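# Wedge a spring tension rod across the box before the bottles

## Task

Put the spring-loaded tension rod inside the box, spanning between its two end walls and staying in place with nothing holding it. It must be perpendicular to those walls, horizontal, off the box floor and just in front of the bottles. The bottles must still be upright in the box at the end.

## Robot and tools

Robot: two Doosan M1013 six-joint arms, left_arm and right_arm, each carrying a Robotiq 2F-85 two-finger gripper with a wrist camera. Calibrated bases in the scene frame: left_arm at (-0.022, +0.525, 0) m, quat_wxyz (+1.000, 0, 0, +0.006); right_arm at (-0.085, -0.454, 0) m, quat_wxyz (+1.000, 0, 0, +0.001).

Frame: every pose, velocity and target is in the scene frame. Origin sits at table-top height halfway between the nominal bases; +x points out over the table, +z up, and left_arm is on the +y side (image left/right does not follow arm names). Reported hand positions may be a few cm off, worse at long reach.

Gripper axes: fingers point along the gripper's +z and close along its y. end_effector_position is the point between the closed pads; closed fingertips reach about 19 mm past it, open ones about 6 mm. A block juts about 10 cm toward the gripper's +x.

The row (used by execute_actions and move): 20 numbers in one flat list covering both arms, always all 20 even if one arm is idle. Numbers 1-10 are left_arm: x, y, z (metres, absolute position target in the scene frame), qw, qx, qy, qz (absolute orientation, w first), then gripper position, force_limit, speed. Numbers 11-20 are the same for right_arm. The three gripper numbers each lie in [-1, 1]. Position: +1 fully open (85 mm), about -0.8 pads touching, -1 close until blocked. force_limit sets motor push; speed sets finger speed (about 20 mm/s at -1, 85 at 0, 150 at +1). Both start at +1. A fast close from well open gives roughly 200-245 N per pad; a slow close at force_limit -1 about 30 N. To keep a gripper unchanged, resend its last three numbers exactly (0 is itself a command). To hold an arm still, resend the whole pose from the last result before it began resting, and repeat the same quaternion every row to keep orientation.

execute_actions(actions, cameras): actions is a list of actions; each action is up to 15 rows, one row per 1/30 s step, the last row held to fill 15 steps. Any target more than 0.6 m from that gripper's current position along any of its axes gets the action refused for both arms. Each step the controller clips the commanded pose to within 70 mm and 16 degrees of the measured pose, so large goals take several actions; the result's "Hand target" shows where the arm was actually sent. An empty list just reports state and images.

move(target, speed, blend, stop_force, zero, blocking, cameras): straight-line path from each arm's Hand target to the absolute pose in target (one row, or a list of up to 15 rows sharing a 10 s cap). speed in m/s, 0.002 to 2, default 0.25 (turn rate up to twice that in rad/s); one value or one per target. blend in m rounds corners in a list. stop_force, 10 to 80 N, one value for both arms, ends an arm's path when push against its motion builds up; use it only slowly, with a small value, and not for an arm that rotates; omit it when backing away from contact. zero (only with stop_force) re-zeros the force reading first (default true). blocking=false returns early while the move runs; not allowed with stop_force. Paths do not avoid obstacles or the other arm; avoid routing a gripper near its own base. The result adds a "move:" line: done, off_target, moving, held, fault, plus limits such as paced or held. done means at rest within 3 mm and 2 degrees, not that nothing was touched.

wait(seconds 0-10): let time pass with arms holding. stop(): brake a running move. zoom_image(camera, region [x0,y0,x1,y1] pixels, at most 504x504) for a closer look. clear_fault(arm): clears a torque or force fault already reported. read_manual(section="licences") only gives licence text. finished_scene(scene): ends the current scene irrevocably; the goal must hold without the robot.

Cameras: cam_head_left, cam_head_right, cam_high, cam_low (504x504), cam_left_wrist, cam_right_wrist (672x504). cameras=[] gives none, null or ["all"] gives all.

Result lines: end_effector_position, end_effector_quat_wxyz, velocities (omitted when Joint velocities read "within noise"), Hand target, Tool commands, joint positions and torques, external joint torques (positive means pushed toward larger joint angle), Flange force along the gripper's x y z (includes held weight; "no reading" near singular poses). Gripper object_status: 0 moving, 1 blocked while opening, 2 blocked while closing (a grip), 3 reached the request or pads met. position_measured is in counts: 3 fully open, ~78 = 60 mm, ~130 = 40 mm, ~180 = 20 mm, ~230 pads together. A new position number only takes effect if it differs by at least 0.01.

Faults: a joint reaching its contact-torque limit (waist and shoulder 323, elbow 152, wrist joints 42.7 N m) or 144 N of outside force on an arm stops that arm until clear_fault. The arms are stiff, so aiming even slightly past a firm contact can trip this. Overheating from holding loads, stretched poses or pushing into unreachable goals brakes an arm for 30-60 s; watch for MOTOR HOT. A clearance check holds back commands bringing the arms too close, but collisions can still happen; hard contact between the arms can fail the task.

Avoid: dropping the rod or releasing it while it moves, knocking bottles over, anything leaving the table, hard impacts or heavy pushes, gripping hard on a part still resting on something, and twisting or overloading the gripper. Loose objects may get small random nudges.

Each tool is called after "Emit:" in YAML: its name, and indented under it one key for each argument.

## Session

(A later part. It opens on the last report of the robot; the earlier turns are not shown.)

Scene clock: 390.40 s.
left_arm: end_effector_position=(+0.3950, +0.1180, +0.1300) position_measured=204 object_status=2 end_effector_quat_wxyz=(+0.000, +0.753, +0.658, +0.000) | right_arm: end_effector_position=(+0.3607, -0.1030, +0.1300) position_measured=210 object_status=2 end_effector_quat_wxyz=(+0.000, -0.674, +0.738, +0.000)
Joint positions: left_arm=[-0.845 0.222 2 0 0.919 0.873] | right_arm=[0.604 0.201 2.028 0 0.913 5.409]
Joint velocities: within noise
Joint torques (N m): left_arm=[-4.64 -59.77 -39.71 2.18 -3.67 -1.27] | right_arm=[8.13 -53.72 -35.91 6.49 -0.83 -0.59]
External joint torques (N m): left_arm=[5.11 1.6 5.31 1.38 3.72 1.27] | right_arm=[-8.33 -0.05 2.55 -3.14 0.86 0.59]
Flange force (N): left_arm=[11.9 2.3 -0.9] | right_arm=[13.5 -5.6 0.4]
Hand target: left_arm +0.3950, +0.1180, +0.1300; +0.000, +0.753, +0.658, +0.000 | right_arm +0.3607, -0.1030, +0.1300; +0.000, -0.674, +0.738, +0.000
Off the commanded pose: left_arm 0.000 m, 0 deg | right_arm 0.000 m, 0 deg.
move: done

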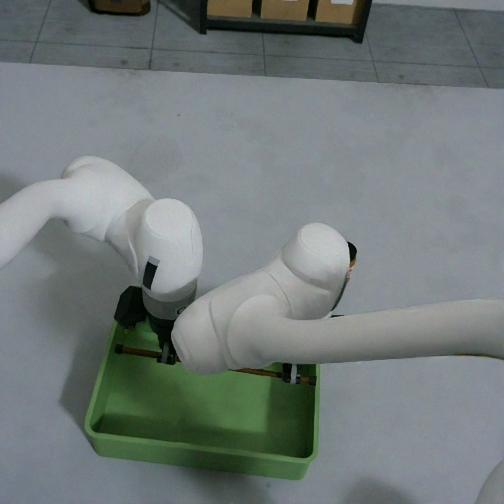

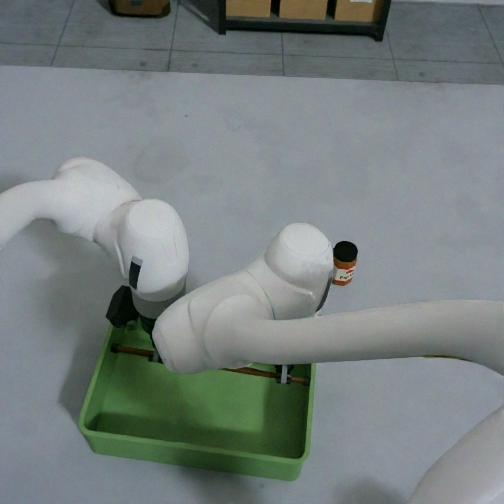

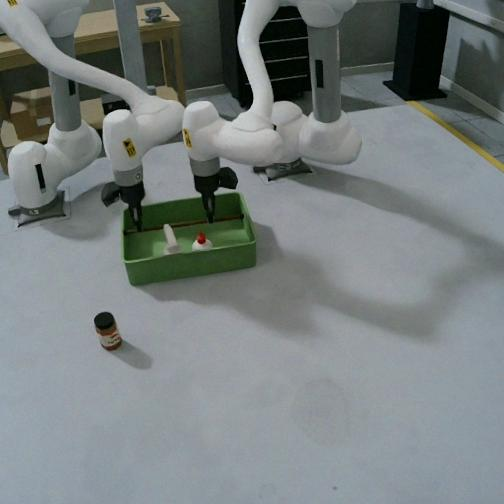

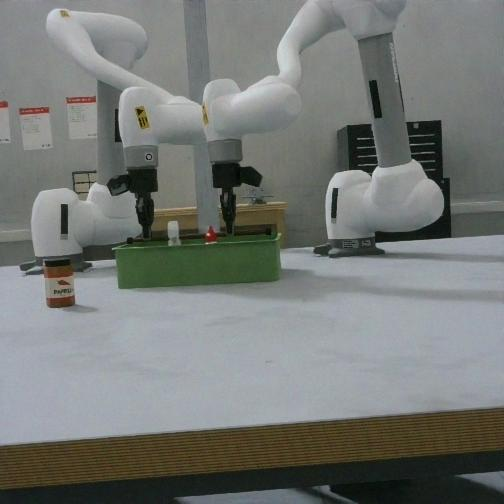

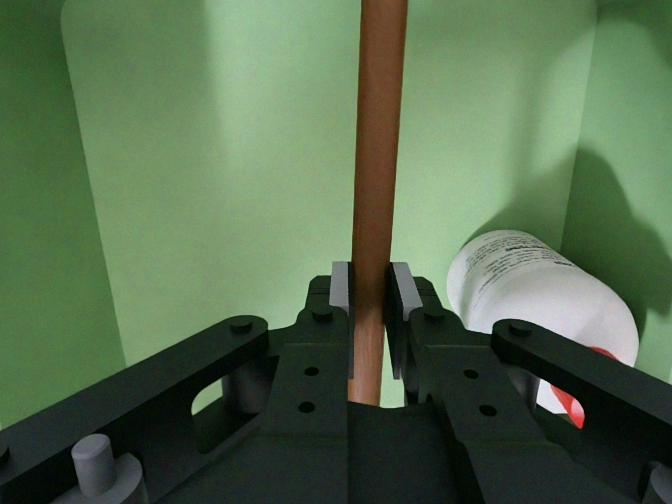

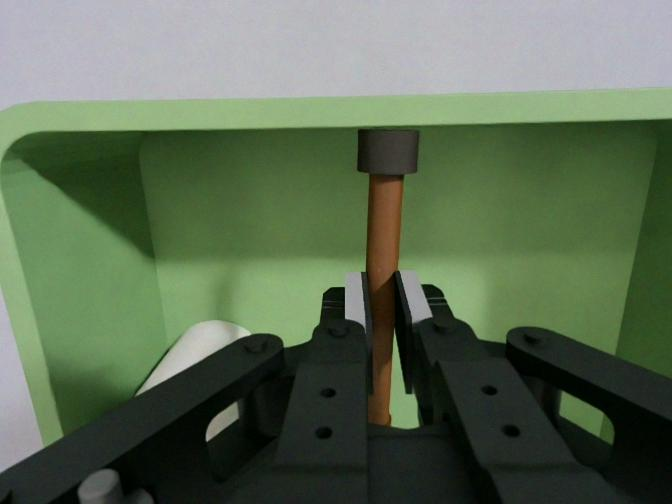

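Emit:
move:
  target: [0.3947,0.115,0.13,0,0.7530,0.6580,0,-0.98,1,-1,0.3610,-0.0985,0.13,0,0.6743,-0.7385,0,-1,1,-1]
  speed: 0.03

Emit:
zoom_image:
  camera: "cam_head_left"
  region: [90, 320, 190, 400]

Emit:
zoom_image:
  camera: "cam_high"
  region: [190, 190, 270, 250]

Emit:
zoom_image:
  camera: "cam_head_left"
  region: [260, 340, 340, 420]

Scene clock: 398.40 s.
left_arm: end_effector_position=(+0.3947, +0.1150, +0.1300) position_measured=204 object_status=2 end_effector_quat_wxyz=(+0.000, +0.753, +0.658, +0.000) | right_arm: end_effector_position=(+0.3610, -0.0985, +0.1300) position_measured=210 object_status=2 end_effector_quat_wxyz=(+0.000, -0.674, +0.738, +0.000)
Joint positions: left_arm=[-0.849 0.225 1.996 0 0.92 0.869] | right_arm=[0.611 0.205 2.022 0 0.914 5.415]
Joint velocities: within noise
Joint torques (N m): left_arm=[-4.21 -60.23 -40.53 2.16 -4.26 -1.43] | right_arm=[9.39 -54.69 -35.68 6.77 -0.75 -0.69]
External joint torques (N m): left_arm=[4.14 1.99 5.98 1.4 4.29 1.43] | right_arm=[-9.56 0.38 2.26 -3.41 0.79 0.69]
Flange force (N): left_arm=[11.1 1.1 -1.0] | right_arm=[14.1 -7.7 0.8]
Hand target: left_arm +0.3947, +0.1150, +0.1300; +0.000, +0.753, +0.658, +0.000 | right_arm +0.3610, -0.0985, +0.1300; +0.000, -0.674, +0.738, +0.000
Off the commanded pose: left_arm 0.000 m, 0 deg | right_arm 0.000 m, 0 deg.
move: done

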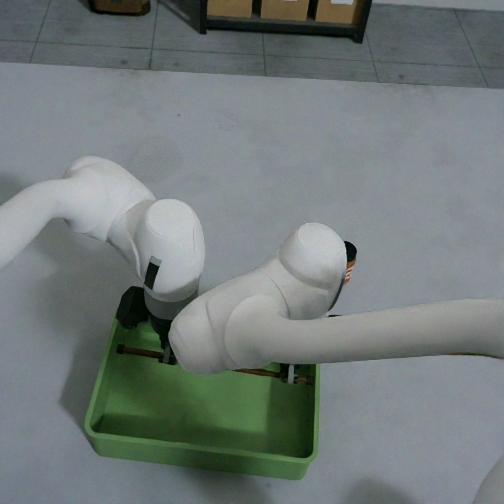

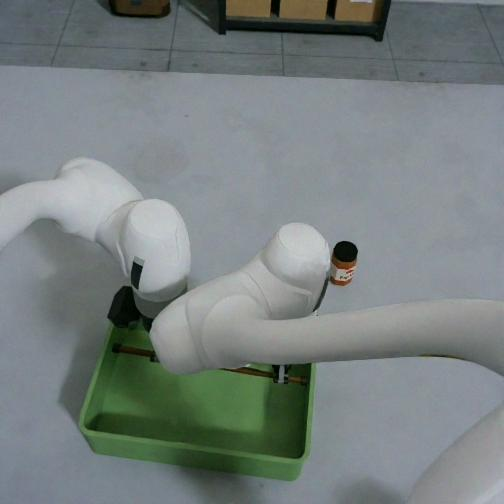

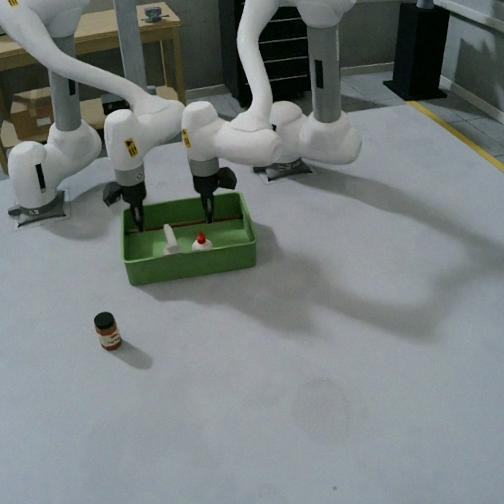

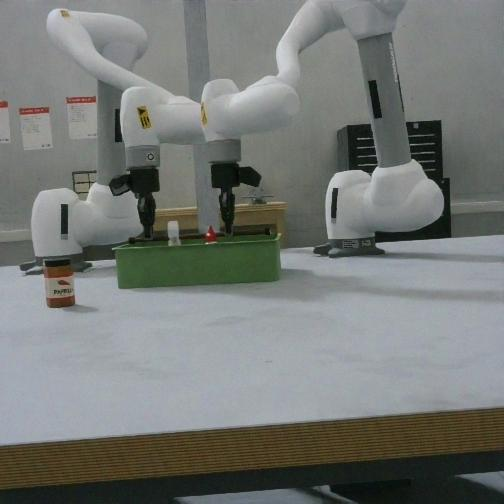

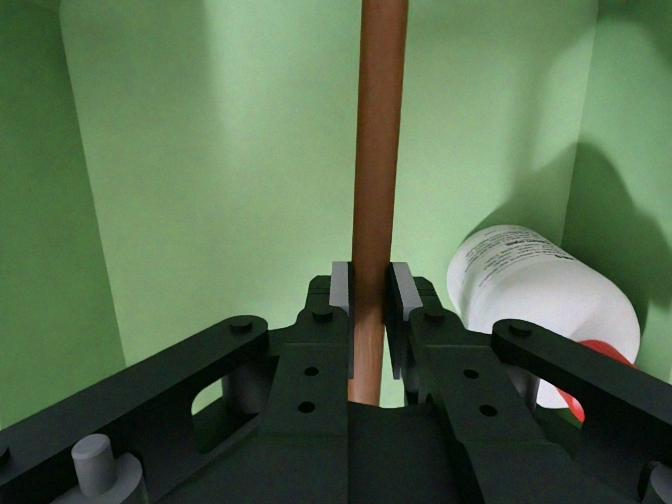

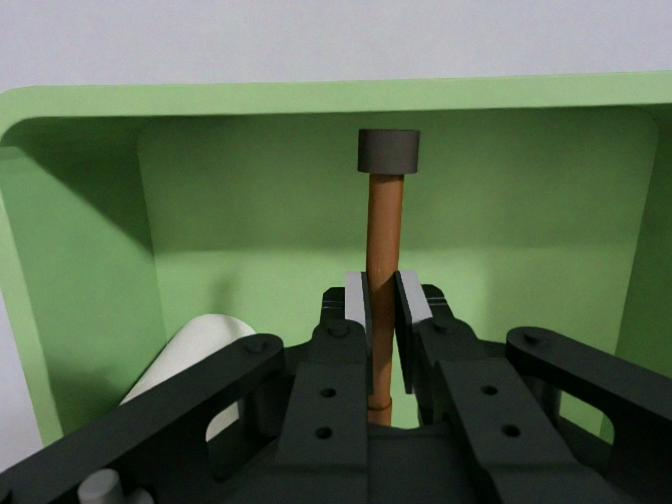

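Scaled by 5.040.

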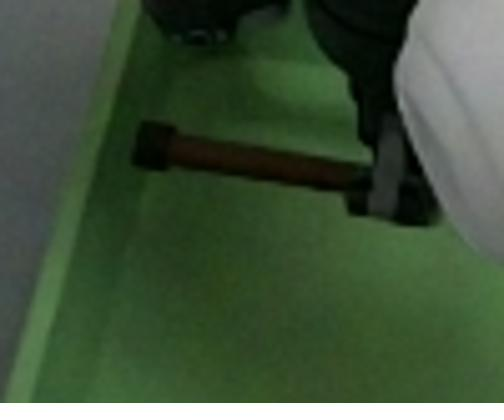

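Scaled by 6.300.

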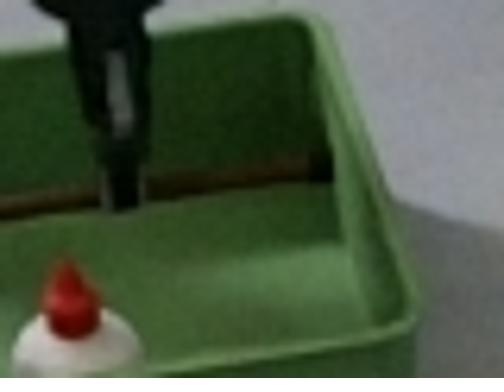

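Scaled by 6.300.

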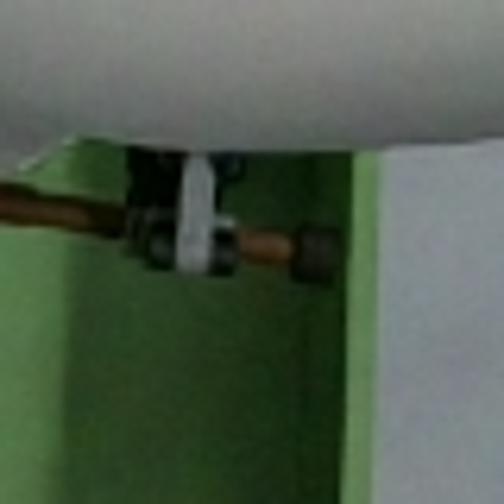

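Emit:
move:
  target: [0.3947,0.115,0.088,0,0.7530,0.6580,0,-0.98,1,-1,0.3610,-0.0985,0.088,0,0.6743,-0.7385,0,-1,1,-1]
  speed: 0.03

Emit:
zoom_image:
  camera: "cam_high"
  region: [110, 180, 270, 290]

Emit:
zoom_image:
  camera: "cam_head_left"
  region: [90, 300, 340, 420]

Scene clock: 413.00 s.
left_arm: end_effector_position=(+0.3947, +0.1150, +0.0880) position_measured=204 object_status=2 end_effector_quat_wxyz=(+0.000, +0.753, +0.658, +0.000) | right_arm: end_effector_position=(+0.3610, -0.0985, +0.0880) position_measured=210 object_status=2 end_effector_quat_wxyz=(+0.000, -0.674, +0.738, +0.000)
Joint positions: left_arm=[-0.849 0.273 2.029 0 0.84 0.869] | right_arm=[0.611 0.254 2.055 0 0.832 5.415]
Joint velocities: within noise
Joint torques (N m): left_arm=[-4.38 -63.45 -38.48 1.97 -4.13 -1.36] | right_arm=[9.06 -57.28 -33.58 6.1 -0.87 -0.65]
External joint torques (N m): left_arm=[4.79 2.44 6.26 1.36 4.18 1.36] | right_arm=[-8.84 0.14 2.41 -2.96 0.9 0.64]
Flange force (N): left_arm=[11.8 1.8 -0.6] | right_arm=[13.6 -6.5 0.2]
Hand target: left_arm +0.3947, +0.1150, +0.0880; +0.000, +0.753, +0.658, +0.000 | right_arm +0.3610, -0.0985, +0.0880; +0.000, -0.674, +0.738, +0.000
Off the commanded pose: left_arm 0.000 m, 0 deg | right_arm 0.000 m, 0 deg.
move: done

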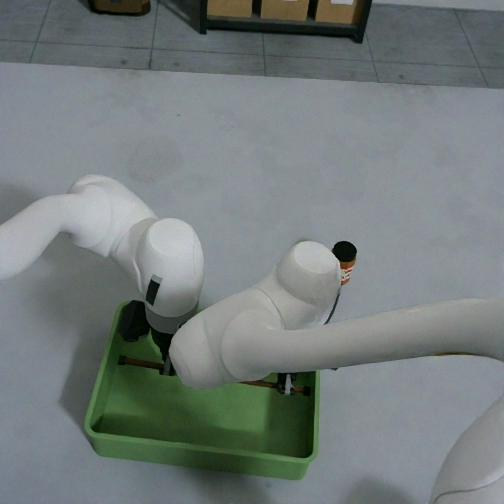

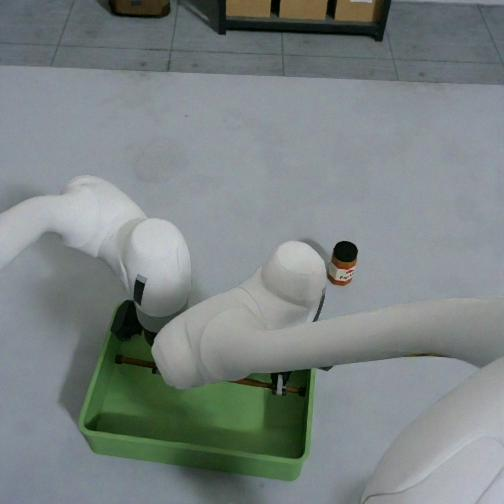

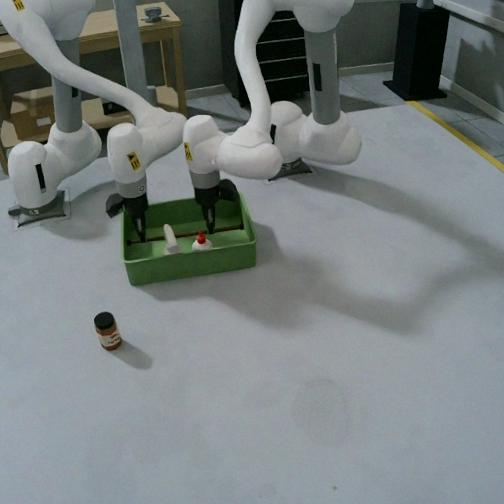

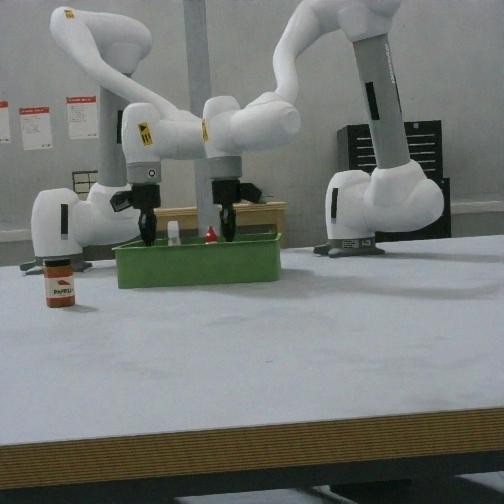

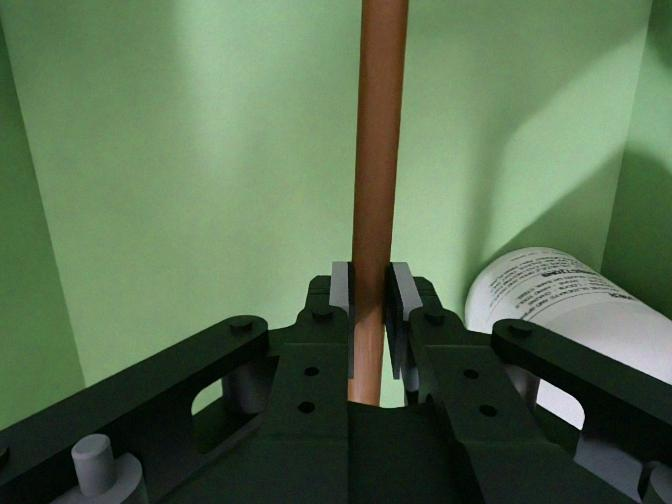

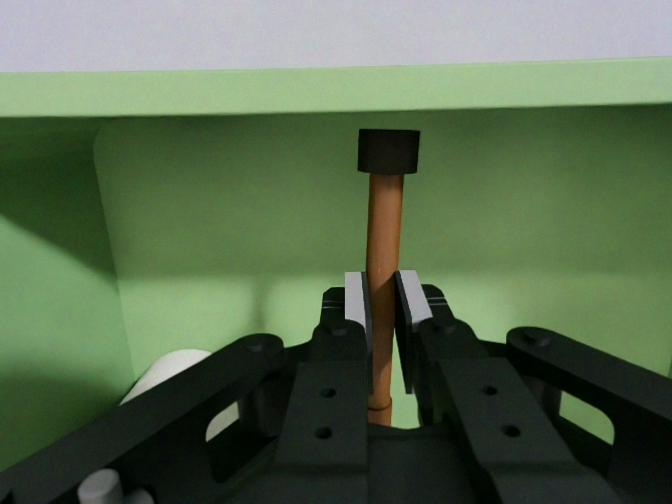

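Scaled by 3.150.

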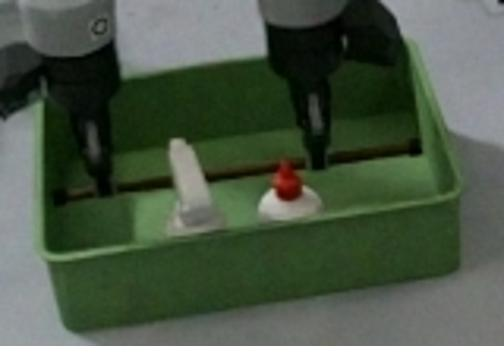

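Scaled by 2.016.

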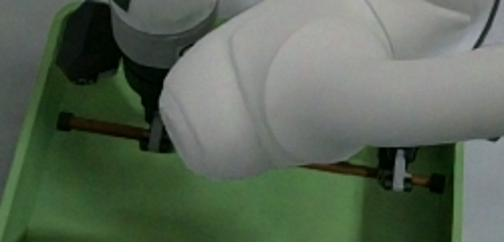

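Emit:
move:
  target: [0.4097,0.115,0.088,0,0.7530,0.6580,0,-0.98,1,-1,0.3760,-0.0985,0.088,0,0.6743,-0.7385,0,-1,1,-1]
  speed: 0.02

Emit:
zoom_image:
  camera: "cam_high"
  region: [110, 180, 270, 290]

Emit:
zoom_image:
  camera: "cam_head_left"
  region: [90, 300, 340, 420]

Scene clock: 428.13 s.
left_arm: end_effector_position=(+0.4097, +0.1150, +0.0880) position_measured=204 object_status=2 end_effector_quat_wxyz=(+0.000, +0.753, +0.658, +0.000) | right_arm: end_effector_position=(+0.3760, -0.0985, +0.0880) position_measured=210 object_status=2 end_effector_quat_wxyz=(+0.000, -0.674, +0.738, +0.000)
Joint positions: left_arm=[-0.83 0.287 2.009 0 0.846 0.888] | right_arm=[0.596 0.27 2.033 0 0.839 5.401]
Joint velocities: within noise
Joint torques (N m): left_arm=[-4.57 -65.1 -38.7 1.9 -4.06 -1.35] | right_arm=[8.89 -58.93 -33.74 6.14 -0.82 -0.73]
External joint torques (N m): left_arm=[4.66 2.83 6.44 1.44 4.11 1.35] | right_arm=[-8.89 0.19 2.44 -3 0.86 0.73]
Flange force (N): left_arm=[11.4 1.4 0.2] | right_arm=[13.5 -6.1 0.3]
Hand target: left_arm +0.4097, +0.1150, +0.0880; +0.000, +0.753, +0.658, +0.000 | right_arm +0.3760, -0.0985, +0.0880; +0.000, -0.674, +0.738, +0.000
Off the commanded pose: left_arm 0.000 m, 0 deg | right_arm 0.000 m, 0 deg.
move: done

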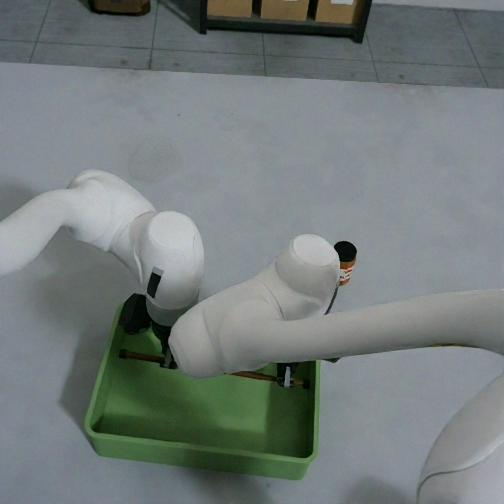

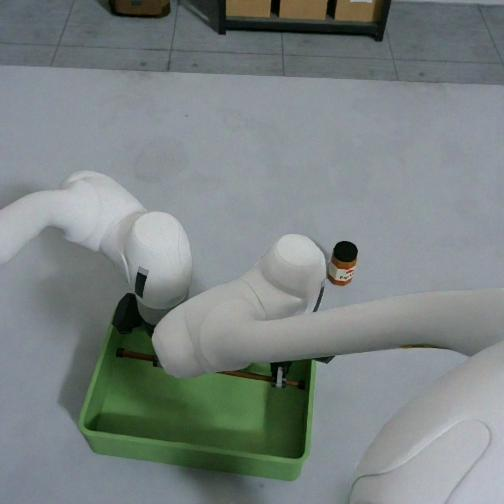

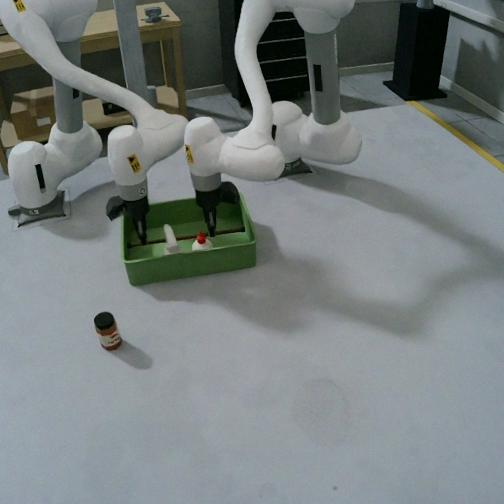

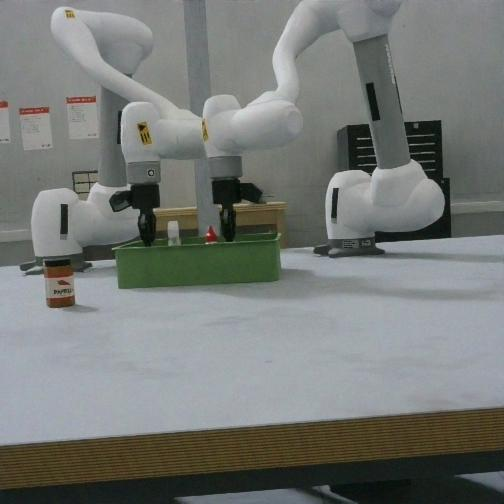

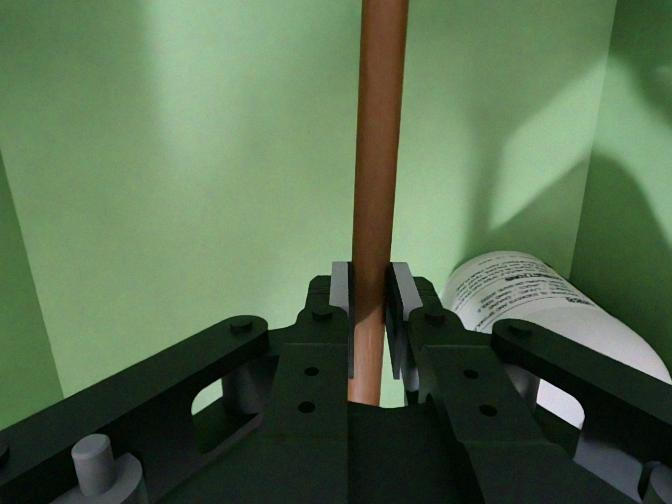

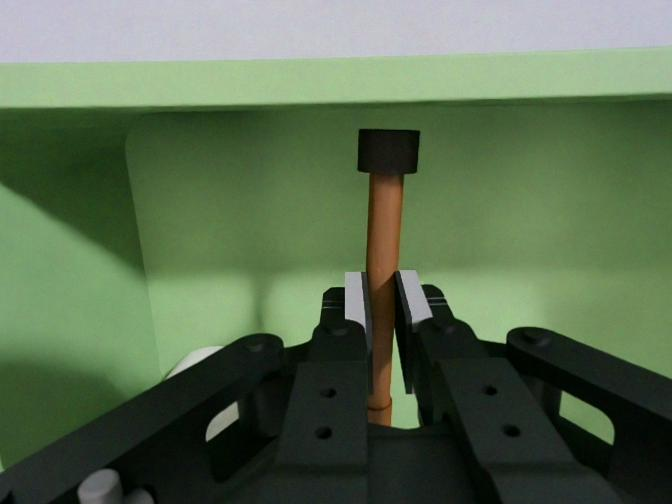

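Scaled by 3.150.

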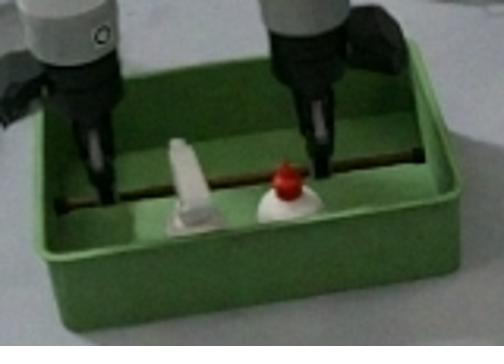

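Scaled by 2.016.

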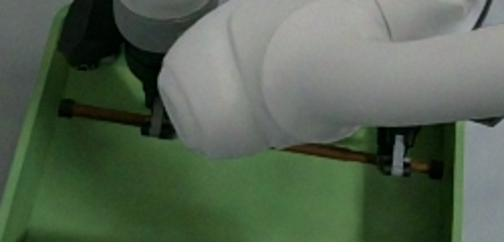

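Emit:
move:
  target: [0.4117,0.140,0.088,0,0.7530,0.6580,0,-0.98,1,-1,0.3740,-0.1235,0.088,0,0.6743,-0.7385,0,-1,1,-1]
  speed: 0.006
  stop_force: 10

Emit:
zoom_image:
  camera: "cam_high"
  region: [110, 180, 270, 290]

Emit:
zoom_image:
  camera: "cam_head_left"
  region: [90, 300, 340, 420]

Scene clock: 445.20 s.
left_arm: end_effector_position=(+0.4107, +0.1262, +0.0880) position_measured=204 object_status=2 end_effector_quat_wxyz=(+0.000, +0.753, +0.658, +0.000) | right_arm: end_effector_position=(+0.3752, -0.1099, +0.0881) position_measured=210 object_status=2 end_effector_quat_wxyz=(+0.000, -0.674, +0.738, +0.000)
Joint positions: left_arm=[-0.816 0.278 2.022 0 0.842 0.902] | right_arm=[0.58 0.259 2.048 0 0.834 5.385]
Joint velocities: within noise
Joint torques (N m): left_arm=[2.28 -64.17 -31.43 4.63 -0.27 -1.16] | right_arm=[1.54 -57.63 -27.58 3.01 2.11 -0.51]
External joint torques (N m): left_arm=[-2.21 2.79 -0.86 -1.29 0.31 1.16] | right_arm=[-1.4 -0.04 -3.63 0.13 -2.08 0.51]
Flange force (N): left_arm=[-4.6 3.4 2.1] | right_arm=[-2.6 -5.2 1.4]
Hand target: left_arm +0.4107, +0.1262, +0.0880; +0.000, +0.753, +0.658, +0.000 | right_arm +0.3752, -0.1099, +0.0881; +0.000, -0.674, +0.738, +0.000
Off the commanded pose: left_arm 0.014 m, 0 deg | right_arm 0.014 m, 0 deg.
move: contact (left_arm, right_arm)

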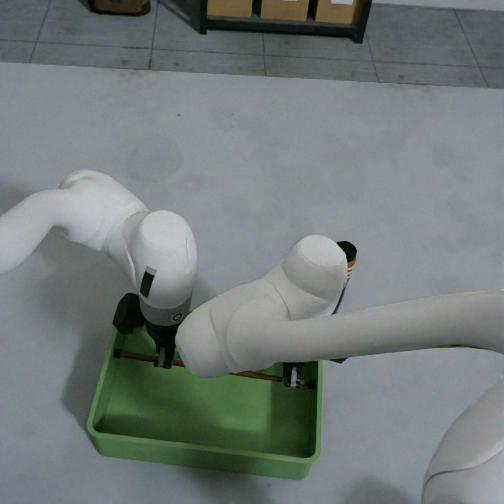

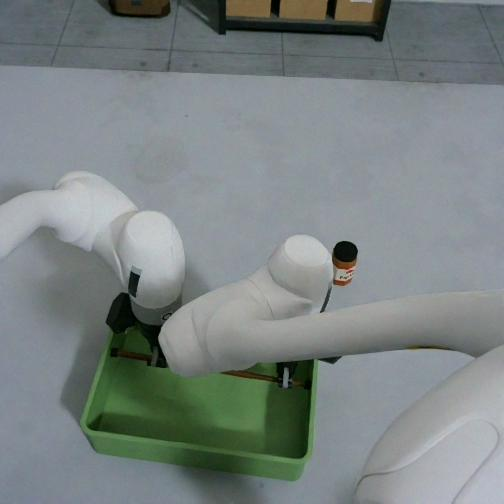

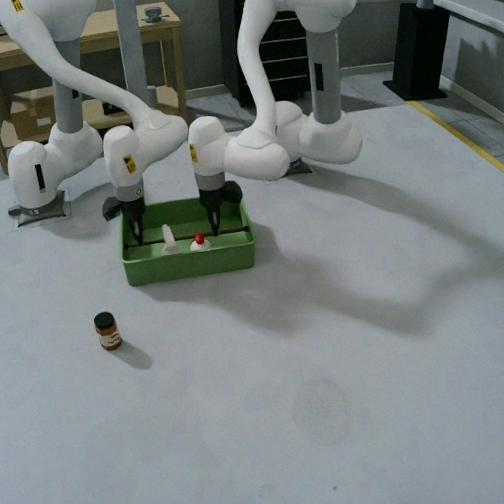

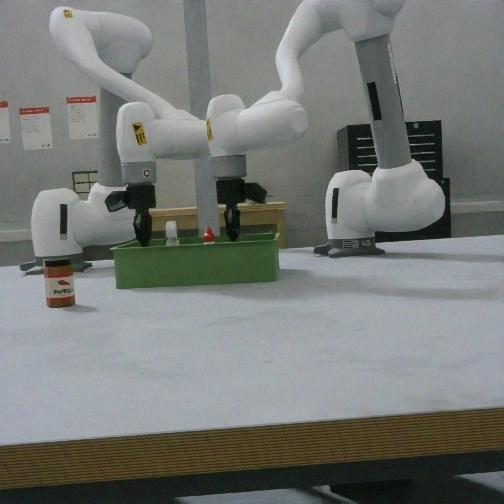

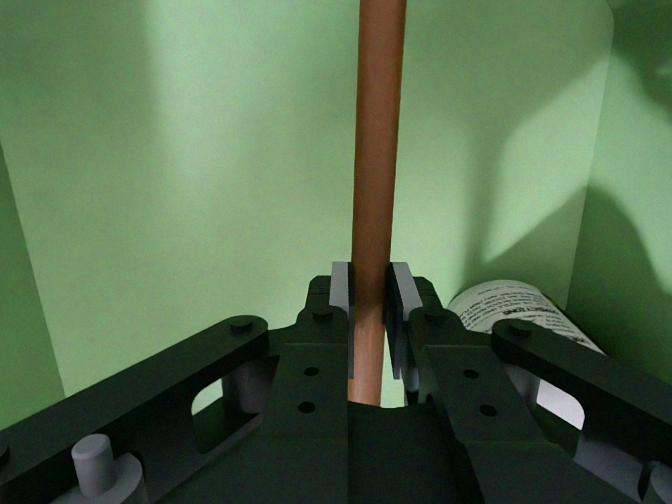

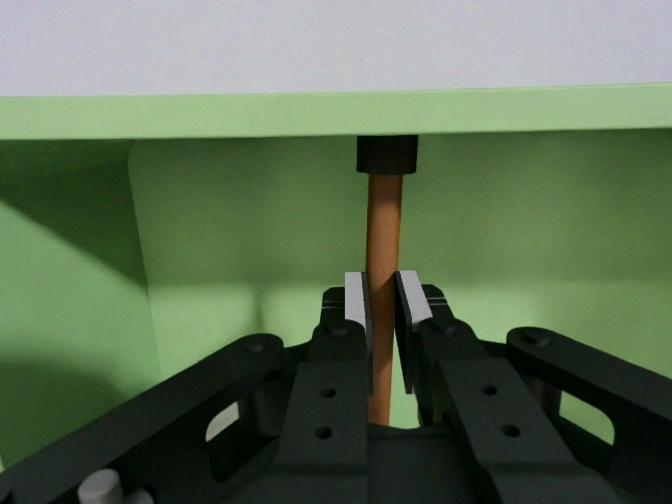

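Scaled by 3.150.

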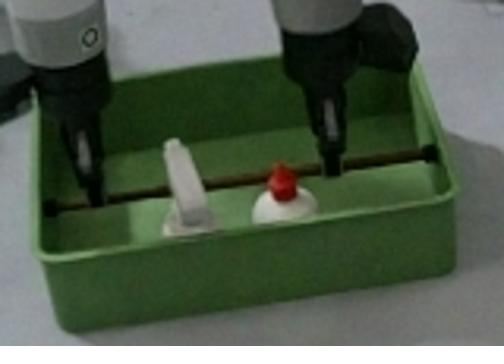

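Scaled by 2.016.

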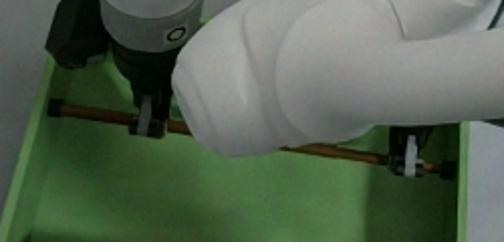

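Emit:
move:
  target: [0.4107,0.1262,0.088,0,0.7530,0.6580,0,-0.35,1,-1,0.3752,-0.1099,0.088,0,0.6743,-0.7385,0,-0.35,1,-1]
  speed: 0.01

Scene clock: 450.27 s.
left_arm: end_effector_position=(+0.4107, +0.1262, +0.0880) position_measured=173 object_status=3 end_effector_quat_wxyz=(+0.000, +0.753, +0.658, +0.000) | right_arm: end_effector_position=(+0.3752, -0.1099, +0.0880) position_measured=173 object_status=0 end_effector_quat_wxyz=(+0.000, -0.674, +0.738, +0.000)
Joint positions: left_arm=[-0.816 0.278 2.022 0 0.842 0.902] | right_arm=[0.58 0.26 2.047 0 0.835 5.385]
Joint velocities: within noise
Joint torques (N m): left_arm=[-1.34 -61.58 -28.6 3.89 0.55 -0.69] | right_arm=[-0.44 -57.63 -31.19 3.27 0.41 0.25]
External joint torques (N m): left_arm=[1.42 0.21 -3.64 -0.56 -0.51 0.69] | right_arm=[0.57 -0.08 -0.02 -0.14 -0.37 -0.25]
Flange force (N): left_arm=[-1.1 7.9 -1.4] | right_arm=[-0.3 0.6 0.6]
Hand target: left_arm +0.4107, +0.1262, +0.0880; +0.000, +0.753, +0.658, +0.000 | right_arm +0.3752, -0.1099, +0.0880; +0.000, -0.674, +0.738, +0.000
Off the commanded pose: left_arm 0.000 m, 0 deg | right_arm 0.000 m, 0 deg.
move: done

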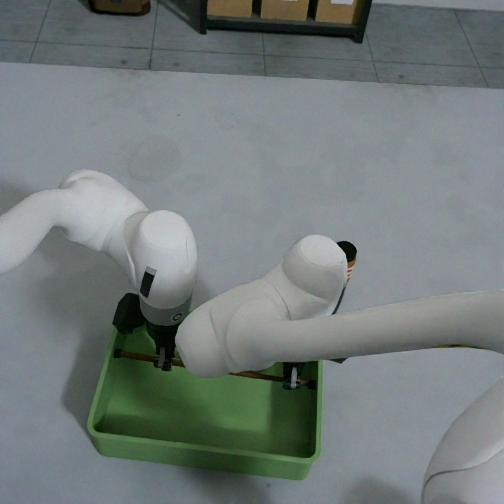

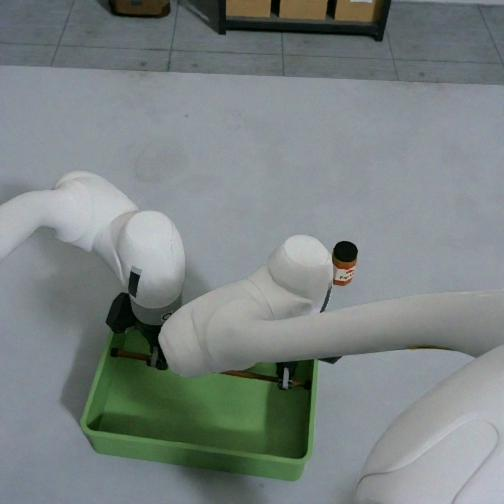

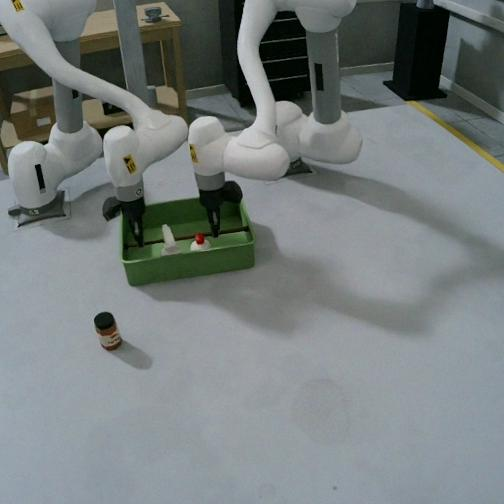

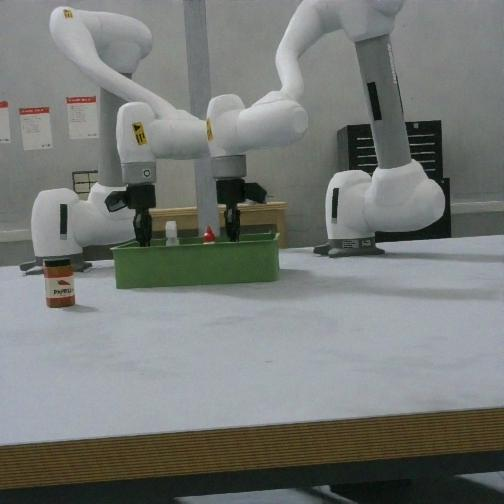

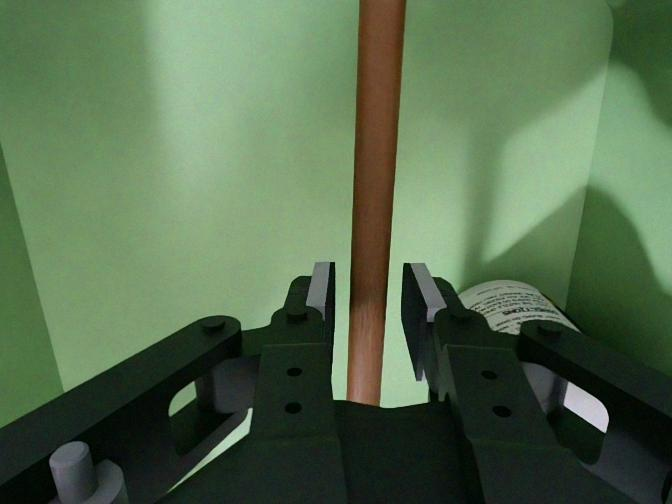

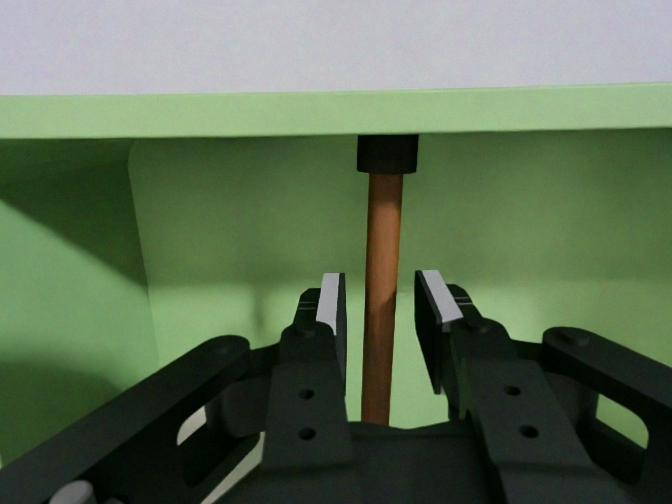

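Emit:
move:
  target:
    - [0.4107,0.1262,0.25,0,0.7530,0.6580,0,-0.35,1,-1,0.3752,-0.1099,0.25,0,0.6743,-0.7385,0,-0.35,1,-1]
    - [0.35,0.35,0.35,0,0.7530,0.6580,0,-0.35,1,-1,0.3,-0.32,0.35,0,0.6743,-0.7385,0,-0.35,1,-1]
  speed: [0.06,0.2]

Emit:
zoom_image:
  camera: "cam_high"
  region: [110, 180, 270, 290]

Emit:
zoom_image:
  camera: "cam_head_left"
  region: [80, 290, 340, 490]

Scene clock: 463.47 s.
left_arm: end_effector_position=(+0.3500, +0.3500, +0.3499) position_measured=173 object_status=3 end_effector_quat_wxyz=(+0.000, +0.753, +0.658, +0.000) | right_arm: end_effector_position=(+0.3000, -0.3200, +0.3500) position_measured=173 object_status=3 end_effector_quat_wxyz=(+0.000, -0.674, +0.738, +0.000)
Joint positions: left_arm=[-0.536 -0.223 2.008 0 1.357 1.182] | right_arm=[0.248 -0.228 2.012 0 1.358 5.053]
Joint velocities: within noise
Joint torques (N m): left_arm=[-0.69 -19.73 -37.97 4.92 0.52 -0.7] | right_arm=[-0.5 -19.18 -41.51 4.27 0.34 0.28]
External joint torques (N m): left_arm=[0.72 0.94 -4.35 -0.54 -0.5 0.7] | right_arm=[0.41 1.56 0.34 -0.16 -0.33 -0.28]
Flange force (N): left_arm=[0.9 8.5 -5.4] | right_arm=[-1.3 -2.1 1.7]
Hand target: left_arm +0.3500, +0.3500, +0.3500; +0.000, +0.753, +0.658, +0.000 | right_arm +0.3000, -0.3200, +0.3500; +0.000, -0.674, +0.738, +0.000
Off the commanded pose: left_arm 0.000 m, 0 deg | right_arm 0.000 m, 0 deg.
move: done

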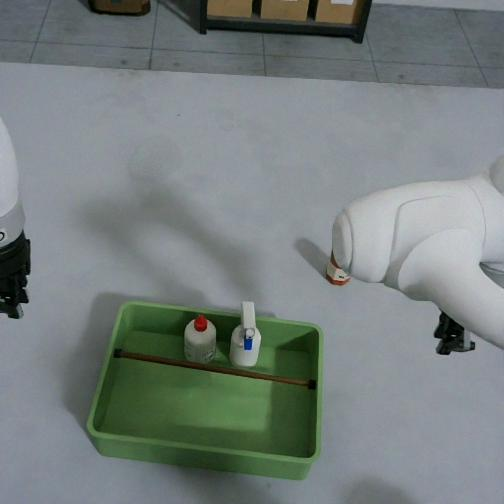

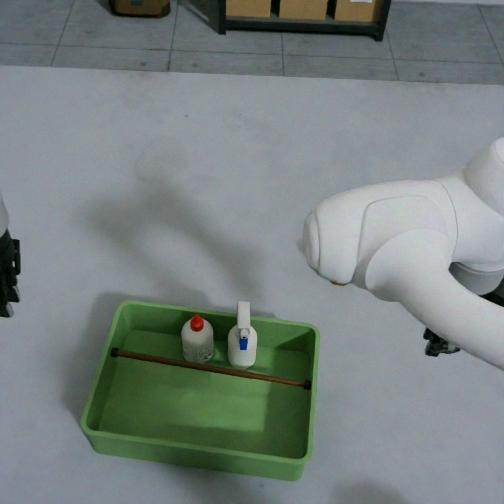

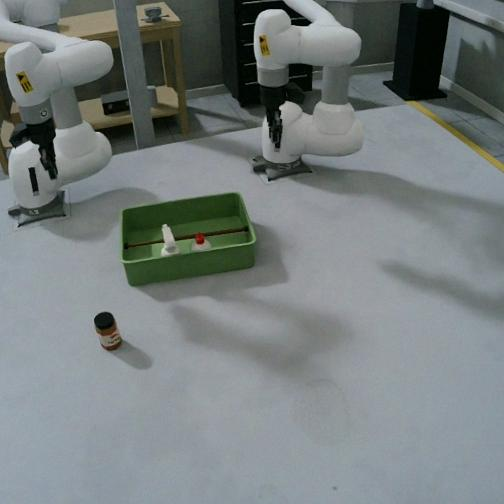

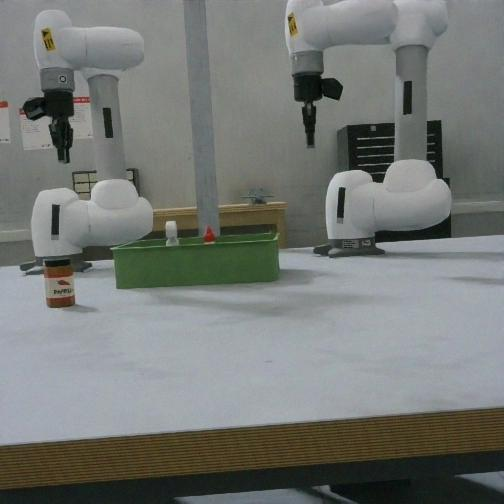

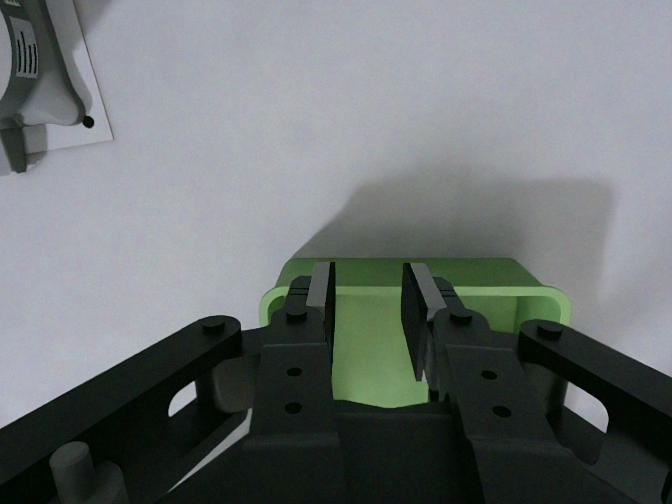

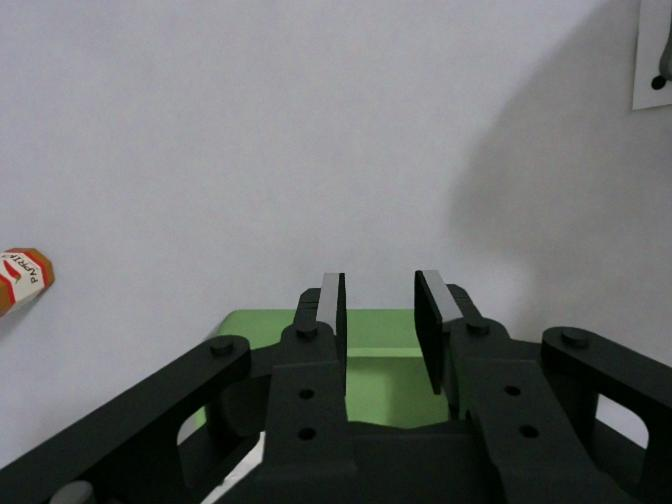

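Scaled by 3.150.

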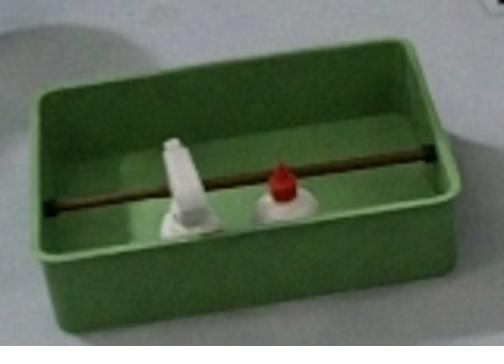

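Scaled by 1.938.

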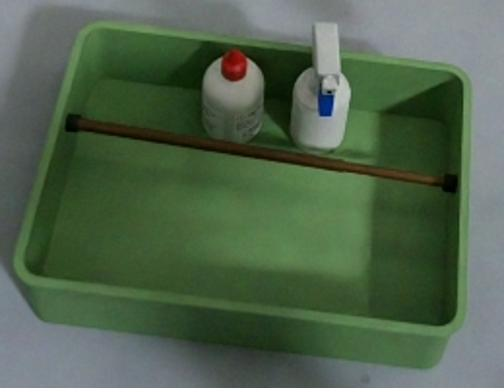

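Emit:
finished_scene:
  scene: 1

The scene is finished: the task was done.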